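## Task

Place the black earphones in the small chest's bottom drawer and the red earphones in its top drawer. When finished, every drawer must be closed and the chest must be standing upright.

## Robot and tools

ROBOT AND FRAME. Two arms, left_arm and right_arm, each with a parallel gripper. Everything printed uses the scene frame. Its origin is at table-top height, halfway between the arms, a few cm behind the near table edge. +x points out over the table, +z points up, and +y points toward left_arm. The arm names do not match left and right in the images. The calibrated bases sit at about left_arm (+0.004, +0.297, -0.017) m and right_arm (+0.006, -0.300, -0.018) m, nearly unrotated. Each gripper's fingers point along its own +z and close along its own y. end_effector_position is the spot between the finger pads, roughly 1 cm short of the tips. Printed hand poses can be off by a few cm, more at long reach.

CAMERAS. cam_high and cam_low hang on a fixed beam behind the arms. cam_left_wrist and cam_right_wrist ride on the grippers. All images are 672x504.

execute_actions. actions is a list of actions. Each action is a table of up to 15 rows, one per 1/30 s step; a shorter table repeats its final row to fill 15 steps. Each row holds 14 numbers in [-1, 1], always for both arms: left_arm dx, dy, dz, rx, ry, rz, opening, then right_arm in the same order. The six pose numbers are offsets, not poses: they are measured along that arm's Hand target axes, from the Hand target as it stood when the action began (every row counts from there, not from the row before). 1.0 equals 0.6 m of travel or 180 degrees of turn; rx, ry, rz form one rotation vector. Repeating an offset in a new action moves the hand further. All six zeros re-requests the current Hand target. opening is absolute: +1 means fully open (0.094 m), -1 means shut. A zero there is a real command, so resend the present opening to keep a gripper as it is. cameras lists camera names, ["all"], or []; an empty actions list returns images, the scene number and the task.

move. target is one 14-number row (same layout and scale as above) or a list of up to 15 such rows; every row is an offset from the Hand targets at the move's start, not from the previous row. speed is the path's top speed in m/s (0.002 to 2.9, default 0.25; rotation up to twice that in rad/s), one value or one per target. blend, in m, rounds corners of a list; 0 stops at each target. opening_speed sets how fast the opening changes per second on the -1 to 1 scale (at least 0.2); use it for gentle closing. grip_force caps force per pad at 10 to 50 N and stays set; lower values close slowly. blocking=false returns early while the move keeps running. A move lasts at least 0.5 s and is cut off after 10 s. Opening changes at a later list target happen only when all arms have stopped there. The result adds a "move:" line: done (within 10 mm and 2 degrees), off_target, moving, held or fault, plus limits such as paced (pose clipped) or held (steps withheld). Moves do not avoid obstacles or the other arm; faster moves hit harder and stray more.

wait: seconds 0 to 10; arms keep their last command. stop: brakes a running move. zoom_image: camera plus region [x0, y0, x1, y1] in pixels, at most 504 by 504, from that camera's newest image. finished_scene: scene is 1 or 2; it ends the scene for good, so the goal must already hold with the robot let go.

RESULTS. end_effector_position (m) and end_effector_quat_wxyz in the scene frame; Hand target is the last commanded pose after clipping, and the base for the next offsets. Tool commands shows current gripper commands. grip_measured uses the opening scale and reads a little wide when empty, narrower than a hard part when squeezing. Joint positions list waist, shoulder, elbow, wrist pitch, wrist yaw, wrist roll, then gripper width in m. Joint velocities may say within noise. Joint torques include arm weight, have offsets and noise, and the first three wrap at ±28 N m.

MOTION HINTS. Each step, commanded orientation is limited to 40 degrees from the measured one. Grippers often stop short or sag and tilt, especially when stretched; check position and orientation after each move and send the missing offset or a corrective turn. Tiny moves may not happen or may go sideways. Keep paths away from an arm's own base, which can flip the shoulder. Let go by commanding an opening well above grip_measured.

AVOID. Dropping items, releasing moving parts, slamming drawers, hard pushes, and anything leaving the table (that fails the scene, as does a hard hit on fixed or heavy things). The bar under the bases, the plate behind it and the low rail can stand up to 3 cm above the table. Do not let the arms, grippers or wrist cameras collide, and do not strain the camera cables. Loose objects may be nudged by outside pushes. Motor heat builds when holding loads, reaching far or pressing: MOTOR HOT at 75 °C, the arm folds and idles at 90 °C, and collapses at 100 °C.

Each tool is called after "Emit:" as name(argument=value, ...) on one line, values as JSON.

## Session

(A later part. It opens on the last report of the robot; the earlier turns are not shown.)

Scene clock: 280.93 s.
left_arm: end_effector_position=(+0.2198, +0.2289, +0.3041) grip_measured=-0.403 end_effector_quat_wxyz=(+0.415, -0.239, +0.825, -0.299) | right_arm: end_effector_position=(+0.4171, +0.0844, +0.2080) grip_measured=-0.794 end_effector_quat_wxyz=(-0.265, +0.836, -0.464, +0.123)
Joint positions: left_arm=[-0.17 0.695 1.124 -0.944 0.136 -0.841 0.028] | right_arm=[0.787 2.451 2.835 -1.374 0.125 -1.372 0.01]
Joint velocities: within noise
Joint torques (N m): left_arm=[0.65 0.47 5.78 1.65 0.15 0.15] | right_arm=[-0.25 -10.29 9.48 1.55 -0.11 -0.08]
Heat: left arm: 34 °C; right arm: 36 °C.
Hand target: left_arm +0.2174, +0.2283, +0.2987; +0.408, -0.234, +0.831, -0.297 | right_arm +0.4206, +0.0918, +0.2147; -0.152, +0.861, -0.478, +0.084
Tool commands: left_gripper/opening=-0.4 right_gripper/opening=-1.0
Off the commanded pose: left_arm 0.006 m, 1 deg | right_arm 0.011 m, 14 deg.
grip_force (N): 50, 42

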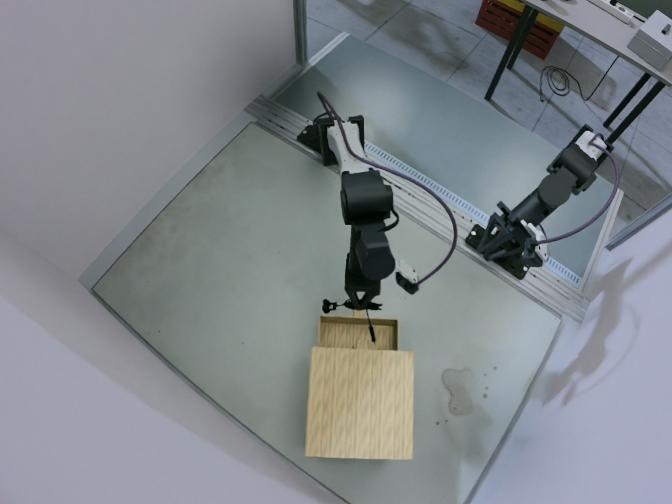

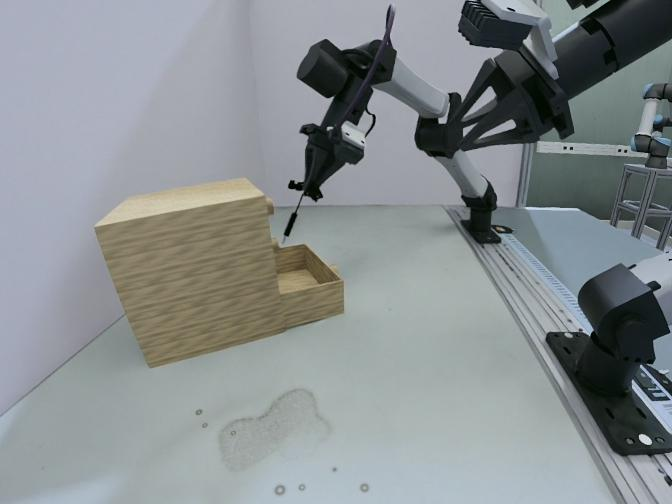

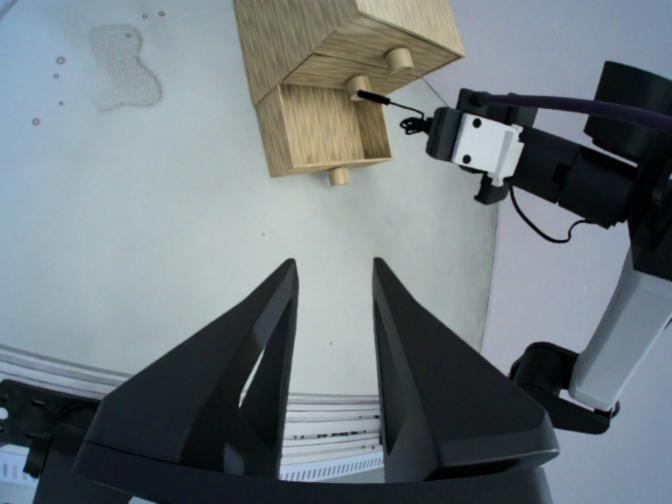

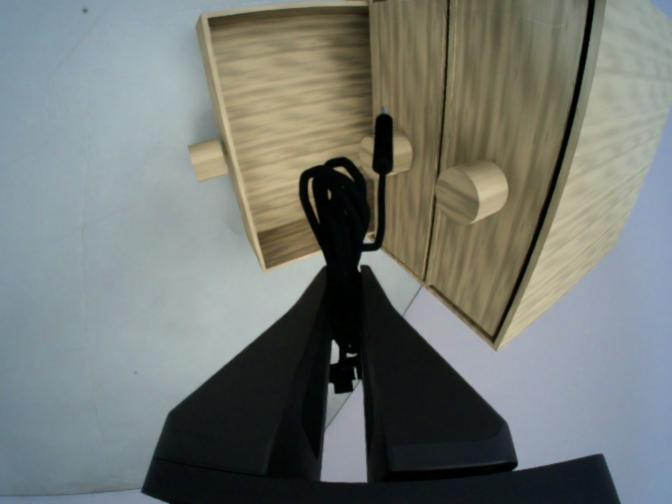

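Emit:
move(target=[[0,0,0,0,0,0,-0.4,-0.0783,-0.0199,0.0072,0,0,0,-1],[0,0,0,0,0,0,-0.4,-0.0783,0.0328,0.1521,0,0,0,-1]], speed=0.12, blend=[0.01,0], cameras=["cam_high","cam_low","cam_right_wrist"])

Scene clock: 290.93 s.
left_arm: end_effector_position=(+0.2198, +0.2289, +0.3041) grip_measured=-0.403 end_effector_quat_wxyz=(+0.415, -0.239, +0.825, -0.299) | right_arm: end_effector_position=(+0.4052, +0.1353, +0.1154) grip_measured=-0.794 end_effector_quat_wxyz=(-0.221, +0.852, -0.465, +0.098)
Joint positions: left_arm=[-0.17 0.695 1.124 -0.944 0.136 -0.841 0.028] | right_arm=[0.858 2.636 2.835 -1.299 0.131 -1.309 0.01]
Joint torques (N m): left_arm=[0.66 0.49 5.78 1.65 0.15 0.14] | right_arm=[-0.24 -11.74 9.91 1.07 0.03 0.09]
Heat: left arm: 34 °C; right arm: 38 °C.
Hand target: left_arm +0.2174, +0.2283, +0.2987; +0.408, -0.234, +0.831, -0.297 | right_arm +0.4064, +0.1385, +0.1223; -0.152, +0.861, -0.478, +0.084
Off the commanded pose: left_arm 0.006 m, 1 deg | right_arm 0.008 m, 8 deg.
elbow stopped short (right arm): the move would have taken joint 3 (elbow) straighter than the controller allows.
grip_force (N): 50, 42
move: off_target (right_arm)
Images, in order (width x height): cam_high 672x504, cam_low 672x504, cam_right_wrist 672x504.

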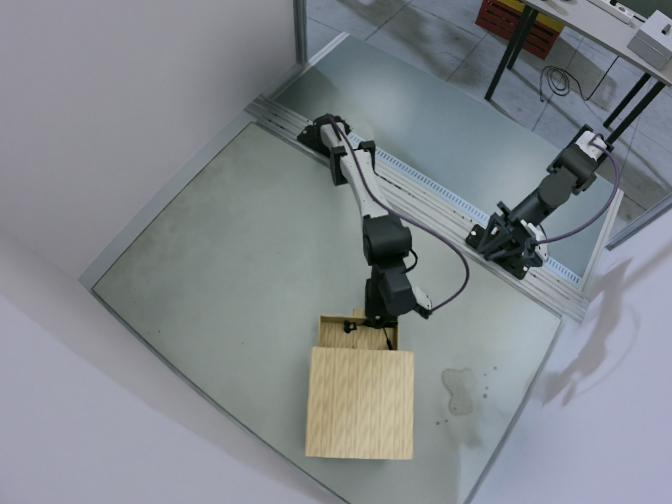

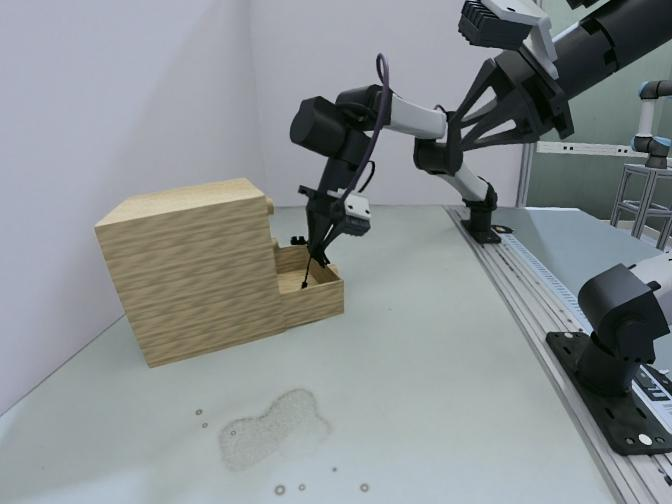

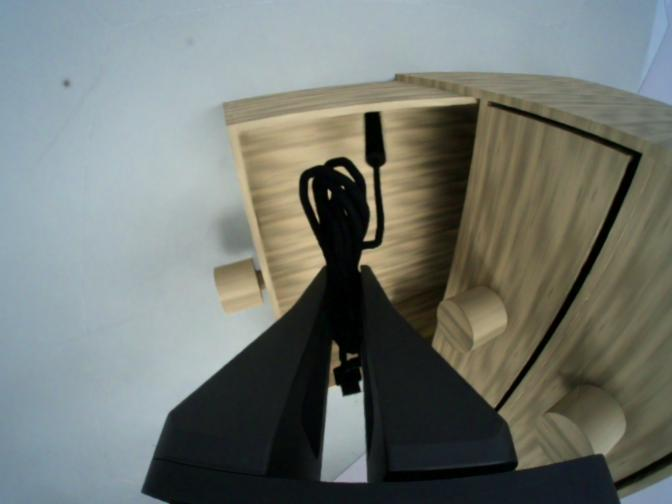

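Emit:
move(target=[0,0,0,0,0,0,-0.4,0.02,0.0275,0.1,0,0,0,-1], speed=0.1, cameras=["cam_high","cam_low","cam_right_wrist"])

Scene clock: 293.97 s.
left_arm: end_effector_position=(+0.2198, +0.2289, +0.3041) grip_measured=-0.403 end_effector_quat_wxyz=(+0.415, -0.239, +0.825, -0.299) | right_arm: end_effector_position=(+0.4148, +0.1272, +0.0585) grip_measured=-0.794 end_effector_quat_wxyz=(-0.175, +0.857, -0.477, +0.090)
Joint positions: left_arm=[-0.17 0.695 1.124 -0.944 0.136 -0.841 0.028] | right_arm=[0.833 2.736 2.835 -1.293 0.131 -1.308 0.01]
Joint torques (N m): left_arm=[0.65 0.49 5.78 1.65 0.15 0.15] | right_arm=[-0.27 -11.43 9.83 0.96 -0.1 -0.04]
Heat: left arm: 34 °C; right arm: 38 °C.
Hand target: left_arm +0.2174, +0.2283, +0.2987; +0.408, -0.234, +0.831, -0.297 | right_arm +0.4169, +0.1311, +0.0601; -0.152, +0.861, -0.478, +0.084
Off the commanded pose: left_arm 0.006 m, 1 deg | right_arm 0.005 m, 3 deg.
elbow stopped short (right arm): the move would have taken joint 3 (elbow) straighter than the controller allows.
grip_force (N): 50, 42
move: off_target (right_arm)
Images, in order (width x height): cam_high 672x504, cam_low 672x504, cam_right_wrist 672x504.

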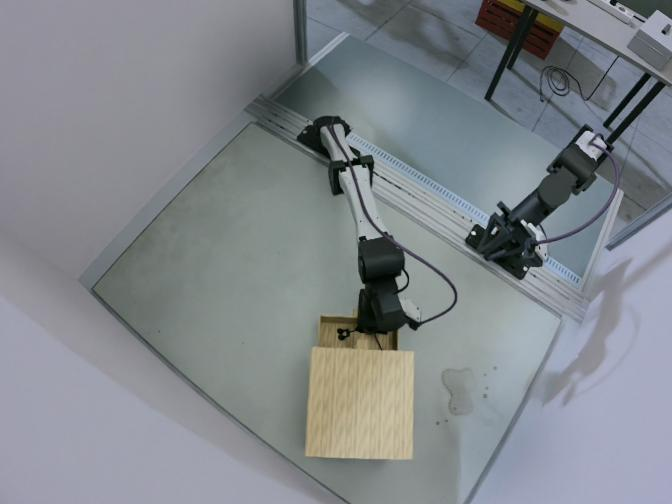

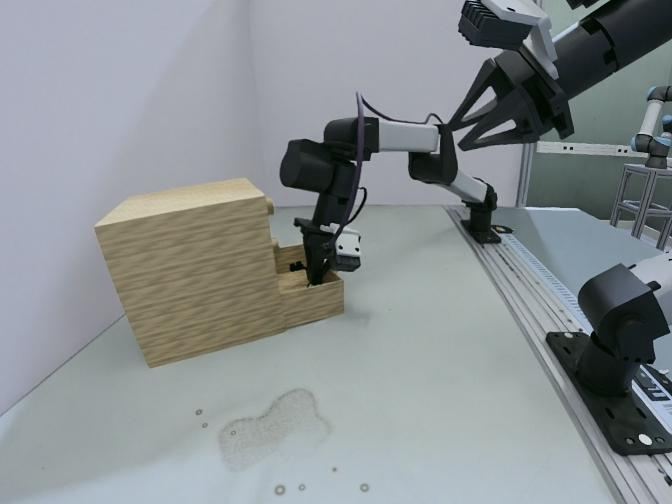

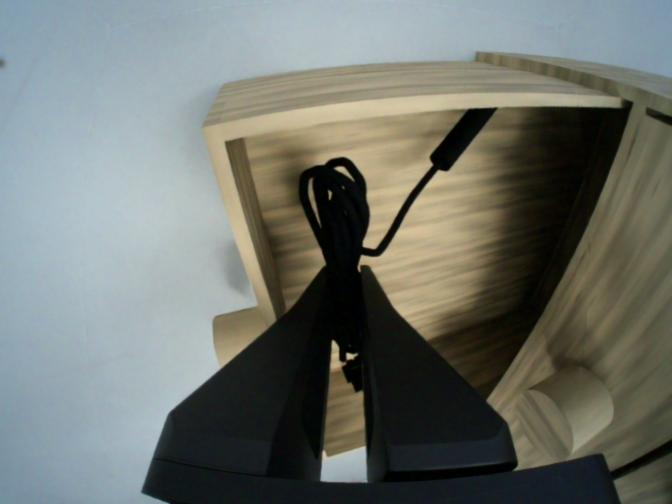

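Emit:
move(target=[[0,0,0,0,0,0,-0.4,0,0,0,0,0,0,-0.4],[0,0,0,0,0,0,-0.4,0,0,-0.217,0,0,0,-0.4]], speed=0.12, cameras=["cam_high","cam_low","cam_right_wrist"])

Scene clock: 298.47 s.
left_arm: end_effector_position=(+0.2198, +0.2289, +0.3041) grip_measured=-0.403 end_effector_quat_wxyz=(+0.415, -0.239, +0.825, -0.299) | right_arm: end_effector_position=(+0.3833, +0.1054, +0.1544) grip_measured=-0.402 end_effector_quat_wxyz=(-0.197, +0.855, -0.470, +0.093)
Joint positions: left_arm=[-0.17 0.695 1.124 -0.944 0.136 -0.841 0.028] | right_arm=[0.856 2.537 2.836 -1.449 0.133 -1.301 0.028]
Joint torques (N m): left_arm=[0.65 0.49 5.76 1.65 0.15 0.14] | right_arm=[0.81 -14.3 9.13 0.98 0.02 0.06]
Heat: left arm: 34 °C; right arm: 39 °C.
Hand target: left_arm +0.2174, +0.2283, +0.2987; +0.408, -0.234, +0.831, -0.297 | right_arm +0.3793, +0.1074, +0.1825; -0.152, +0.861, -0.478, +0.084
Off the commanded pose: left_arm 0.006 m, 1 deg | right_arm 0.028 m, 5 deg.
elbow stopped short (right arm): the move would have taken joint 3 (elbow) straighter than the controller allows.
grip_force (N): 50, 42
move: off_target (right_arm)
Images, in order (width x height): cam_high 672x504, cam_low 672x504, cam_right_wrist 672x504.

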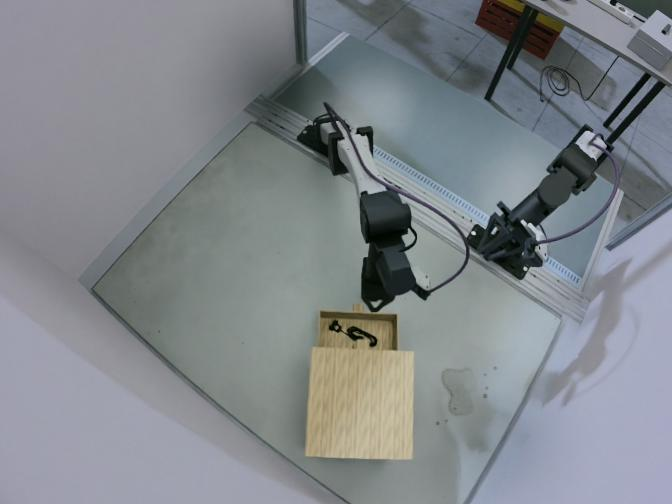

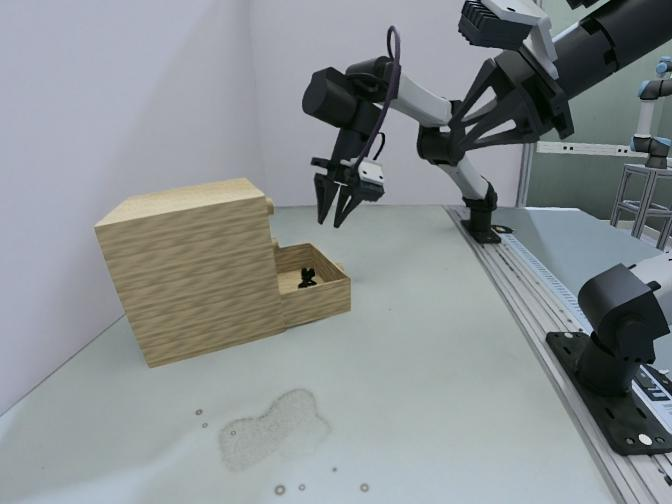

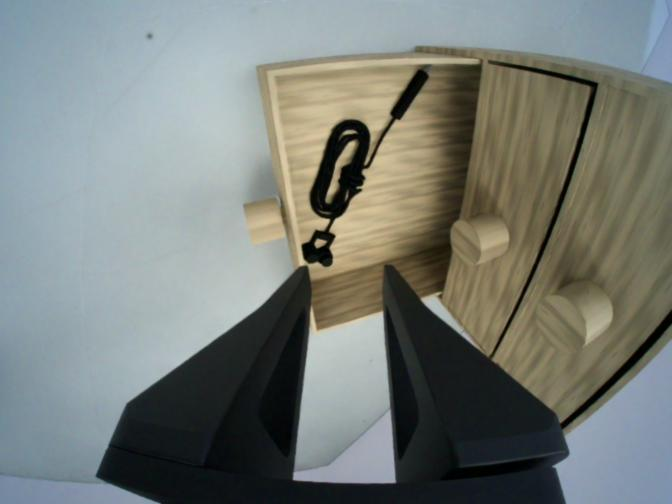

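Emit:
move(target=[0,0,0,0,0,0,-0.4,0.0618,0.173,-0.0053,0.2572,-0.1256,0.2546,-1], cameras=[])

Emit:
execute_actions(actions=[], cameras=["cam_right_wrist","cam_low"])

Scene clock: 307.03 s.
left_arm: end_effector_position=(+0.2198, +0.2289, +0.3041) grip_measured=-0.403 end_effector_quat_wxyz=(+0.415, -0.239, +0.825, -0.299) | right_arm: end_effector_position=(+0.3185, +0.0242, +0.1444) grip_measured=-0.991 end_effector_quat_wxyz=(+0.563, -0.496, +0.660, -0.037)
Joint positions: left_arm=[-0.17 0.695 1.124 -0.944 0.136 -0.841 0.028] | right_arm=[0.934 1.534 0.768 0.371 0.357 -0.601 0]
Joint torques (N m): left_arm=[0.65 0.49 5.78 1.65 0.15 0.14] | right_arm=[0.55 -7.02 6.49 2.14 0.09 0.13]
Heat: left arm: 34 °C; right arm: 40 °C.
Hand target: left_arm +0.2174, +0.2283, +0.2987; +0.408, -0.234, +0.831, -0.297 | right_arm +0.3152, +0.0238, +0.1500; +0.573, -0.488, +0.658, -0.034
Off the commanded pose: left_arm 0.006 m, 1 deg | right_arm 0.007 m, 1 deg.
grip_force (N): 50, 42
move: done
No camera images: "cameras" was empty.

Scene clock: 307.03 s.
left_arm: end_effector_position=(+0.2198, +0.2289, +0.3041) grip_measured=-0.403 end_effector_quat_wxyz=(+0.415, -0.239, +0.825, -0.299) | right_arm: end_effector_position=(+0.3185, +0.0242, +0.1444) grip_measured=-0.991 end_effector_quat_wxyz=(+0.563, -0.496, +0.660, -0.037)
Joint positions: left_arm=[-0.17 0.695 1.124 -0.944 0.136 -0.841 0.028] | right_arm=[0.934 1.534 0.768 0.371 0.357 -0.601 0]
Joint velocities: within noise
Joint torques (N m): left_arm=[0.65 0.49 5.78 1.65 0.15 0.14] | right_arm=[0.55 -7.02 6.49 2.14 0.09 0.13]
Heat: left arm: 34 °C; right arm: 40 °C.
Hand target: left_arm +0.2174, +0.2283, +0.2987; +0.408, -0.234, +0.831, -0.297 | right_arm +0.3152, +0.0238, +0.1500; +0.573, -0.488, +0.658, -0.034
Tool commands: left_gripper/opening=-0.4 right_gripper/opening=-1.0
Off the commanded pose: left_arm 0.006 m, 1 deg | right_arm 0.007 m, 1 deg.
grip_force (N): 50, 42
Images, in order (width x height): cam_low 672x504, cam_right_wrist 672x504.

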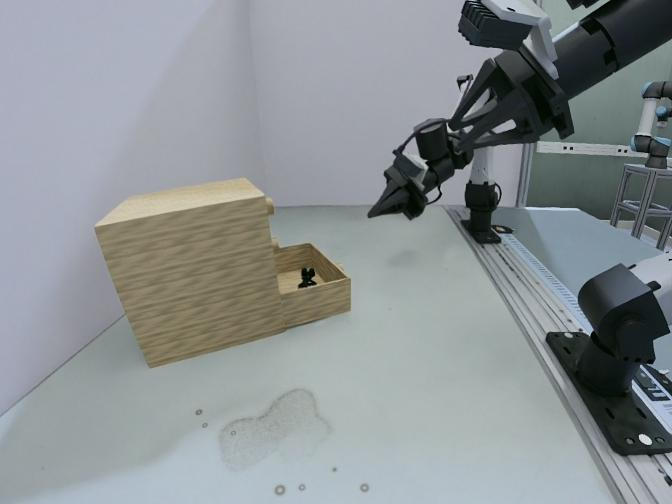

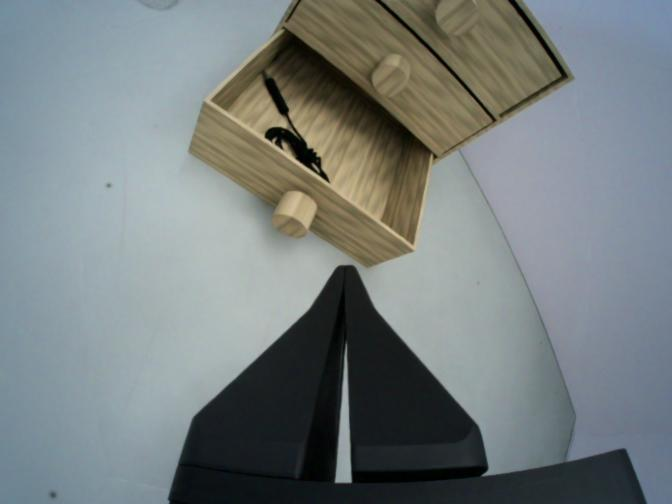

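Emit:
move(target=[0,0,0,0,0,0,-0.4,0.110,0.0917,0.0698,0,0,0,-1], speed=0.2, cameras=["cam_low","cam_right_wrist"])

Scene clock: 313.00 s.
left_arm: end_effector_position=(+0.2198, +0.2289, +0.3041) grip_measured=-0.403 end_effector_quat_wxyz=(+0.415, -0.239, +0.825, -0.299) | right_arm: end_effector_position=(+0.3244, +0.0293, +0.0591) grip_measured=-0.991 end_effector_quat_wxyz=(+0.573, -0.486, +0.659, -0.037)
Joint positions: left_arm=[-0.17 0.695 1.124 -0.944 0.136 -0.841 0.028] | right_arm=[0.924 1.843 0.632 0.841 0.357 -0.6 0]
Joint torques (N m): left_arm=[0.66 0.47 5.78 1.65 0.15 0.14] | right_arm=[-0.69 -5.74 5.41 2.11 -0.15 0.04]
Heat: left arm: 34 °C; right arm: 38 °C.
Hand target: left_arm +0.2174, +0.2283, +0.2987; +0.408, -0.234, +0.831, -0.297 | right_arm +0.3237, +0.0292, +0.0551; +0.573, -0.488, +0.658, -0.034
Off the commanded pose: left_arm 0.006 m, 1 deg | right_arm 0.004 m, 0 deg.
grip_force (N): 50, 42
move: done
Images, in order (width x height): cam_low 672x504, cam_right_wrist 672x504.

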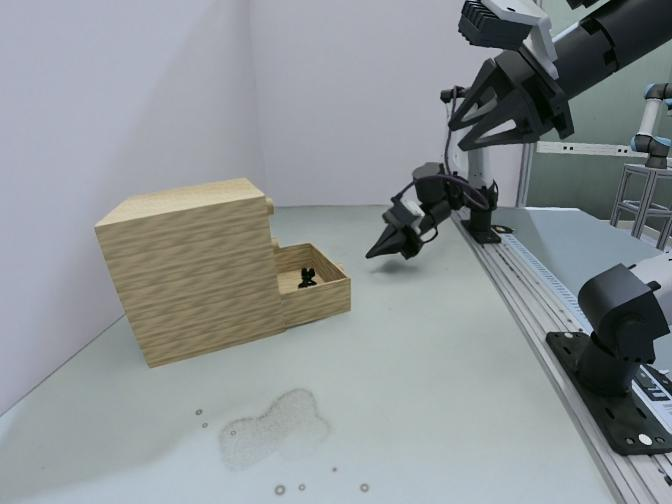

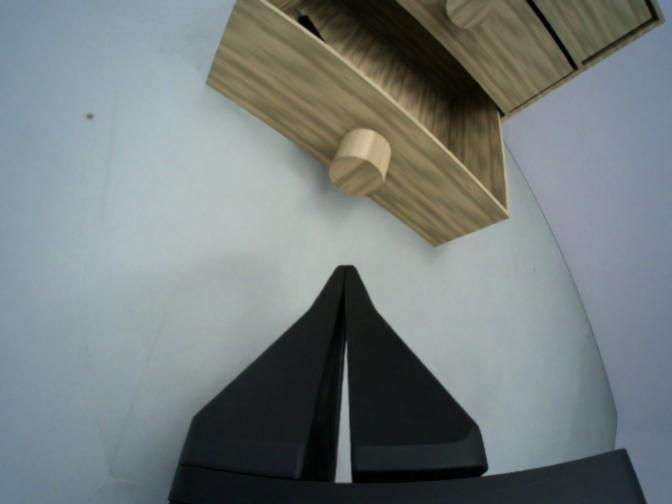

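Emit:
move(target=[[0,0,0,0,0,0,-0.4,-0.0747,-0.0705,0.282,0,0,0,-1],[0,0,0,0,0,0,-0.4,-0.0332,-0.0313,0.1253,0,0,0,-1]], speed=[0.07,0.15], cameras=["cam_high","cam_low","cam_left_wrist","cam_right_wrist"])

Scene clock: 319.50 s.
left_arm: end_effector_position=(+0.2198, +0.2289, +0.3041) grip_measured=-0.403 end_effector_quat_wxyz=(+0.415, -0.239, +0.825, -0.299) | right_arm: end_effector_position=(+0.3941, +0.0708, +0.0392) grip_measured=-0.991 end_effector_quat_wxyz=(+0.558, -0.499, +0.662, -0.036)
Joint positions: left_arm=[-0.17 0.695 1.124 -0.944 0.136 -0.841 0.028] | right_arm=[0.833 2.092 0.97 0.724 0.262 -0.639 0]
Joint torques (N m): left_arm=[0.65 0.46 5.76 1.65 0.15 0.15] | right_arm=[0.43 -11.47 5.19 2.12 0.06 0.11]
Heat: left arm: 34 °C; right arm: 37 °C.
Hand target: left_arm +0.2174, +0.2283, +0.2987; +0.408, -0.234, +0.831, -0.297 | right_arm +0.3915, +0.0715, +0.0548; +0.573, -0.488, +0.658, -0.034
Off the commanded pose: left_arm 0.006 m, 1 deg | right_arm 0.016 m, 2 deg.
grip_force (N): 50, 42
move: off_target (right_arm)

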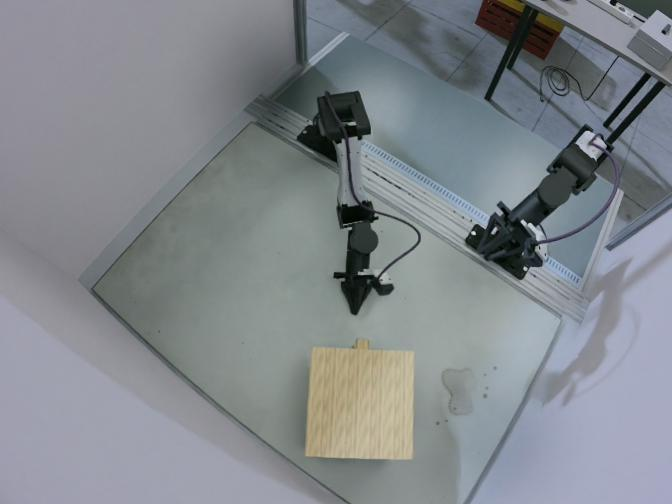

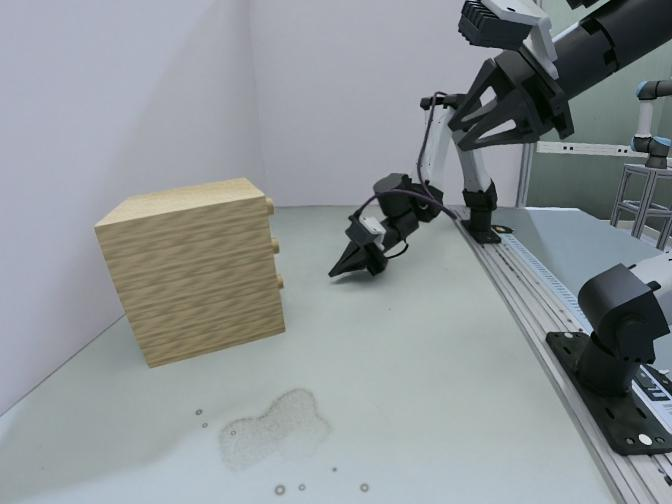

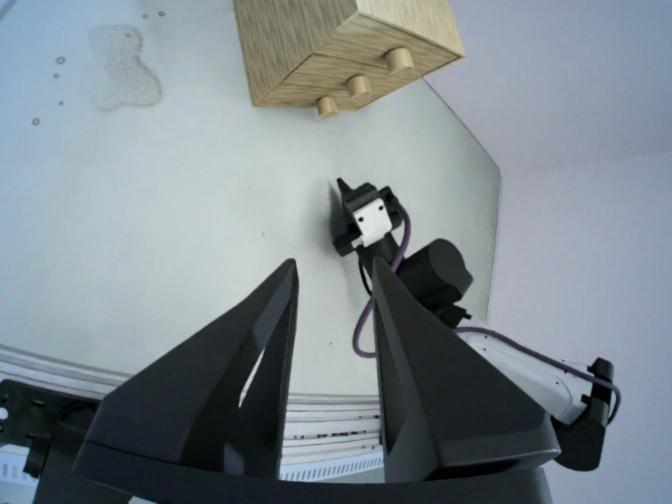

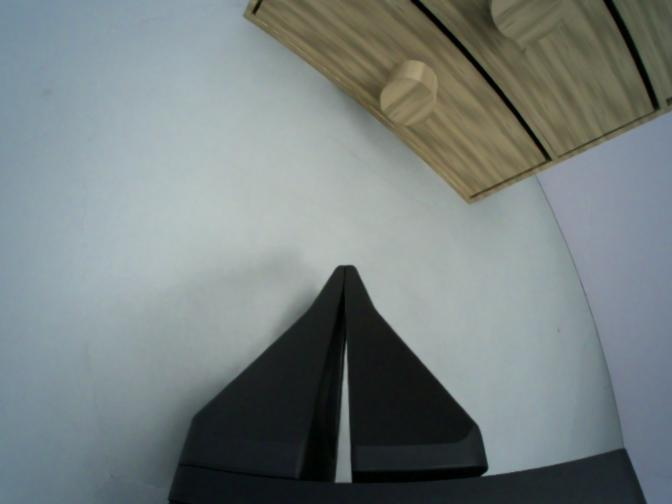

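Emit:
zoom_image(camera="cam_left_wrist", region=[230, 0, 480, 130])

Emit:
zoom_image(camera="cam_right_wrist", region=[230, 0, 672, 220])

Emit:
zoom_image(camera="cam_low", region=[220, 160, 320, 360])

Scaled by 2.016 from the camera's 672x504 image, which has a finer 960x720 frame.

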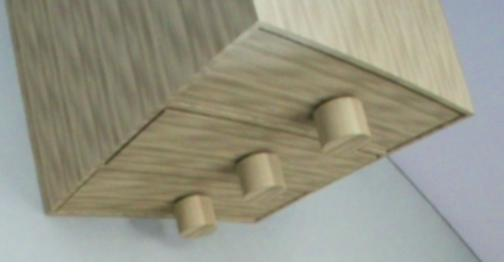

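Scaled by 1.140 from the camera's 672x504 image, which has a finer 960x720 frame.

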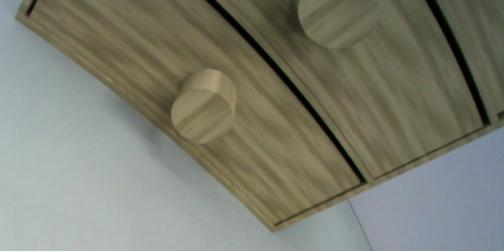

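Scaled by 2.520.

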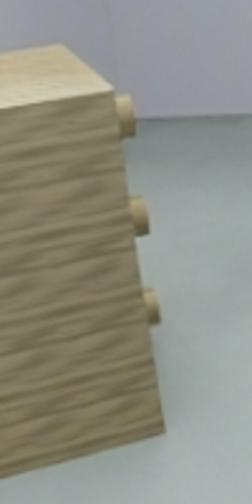

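Emit:
finished_scene(scene=2)

The scene is finished: the task was done.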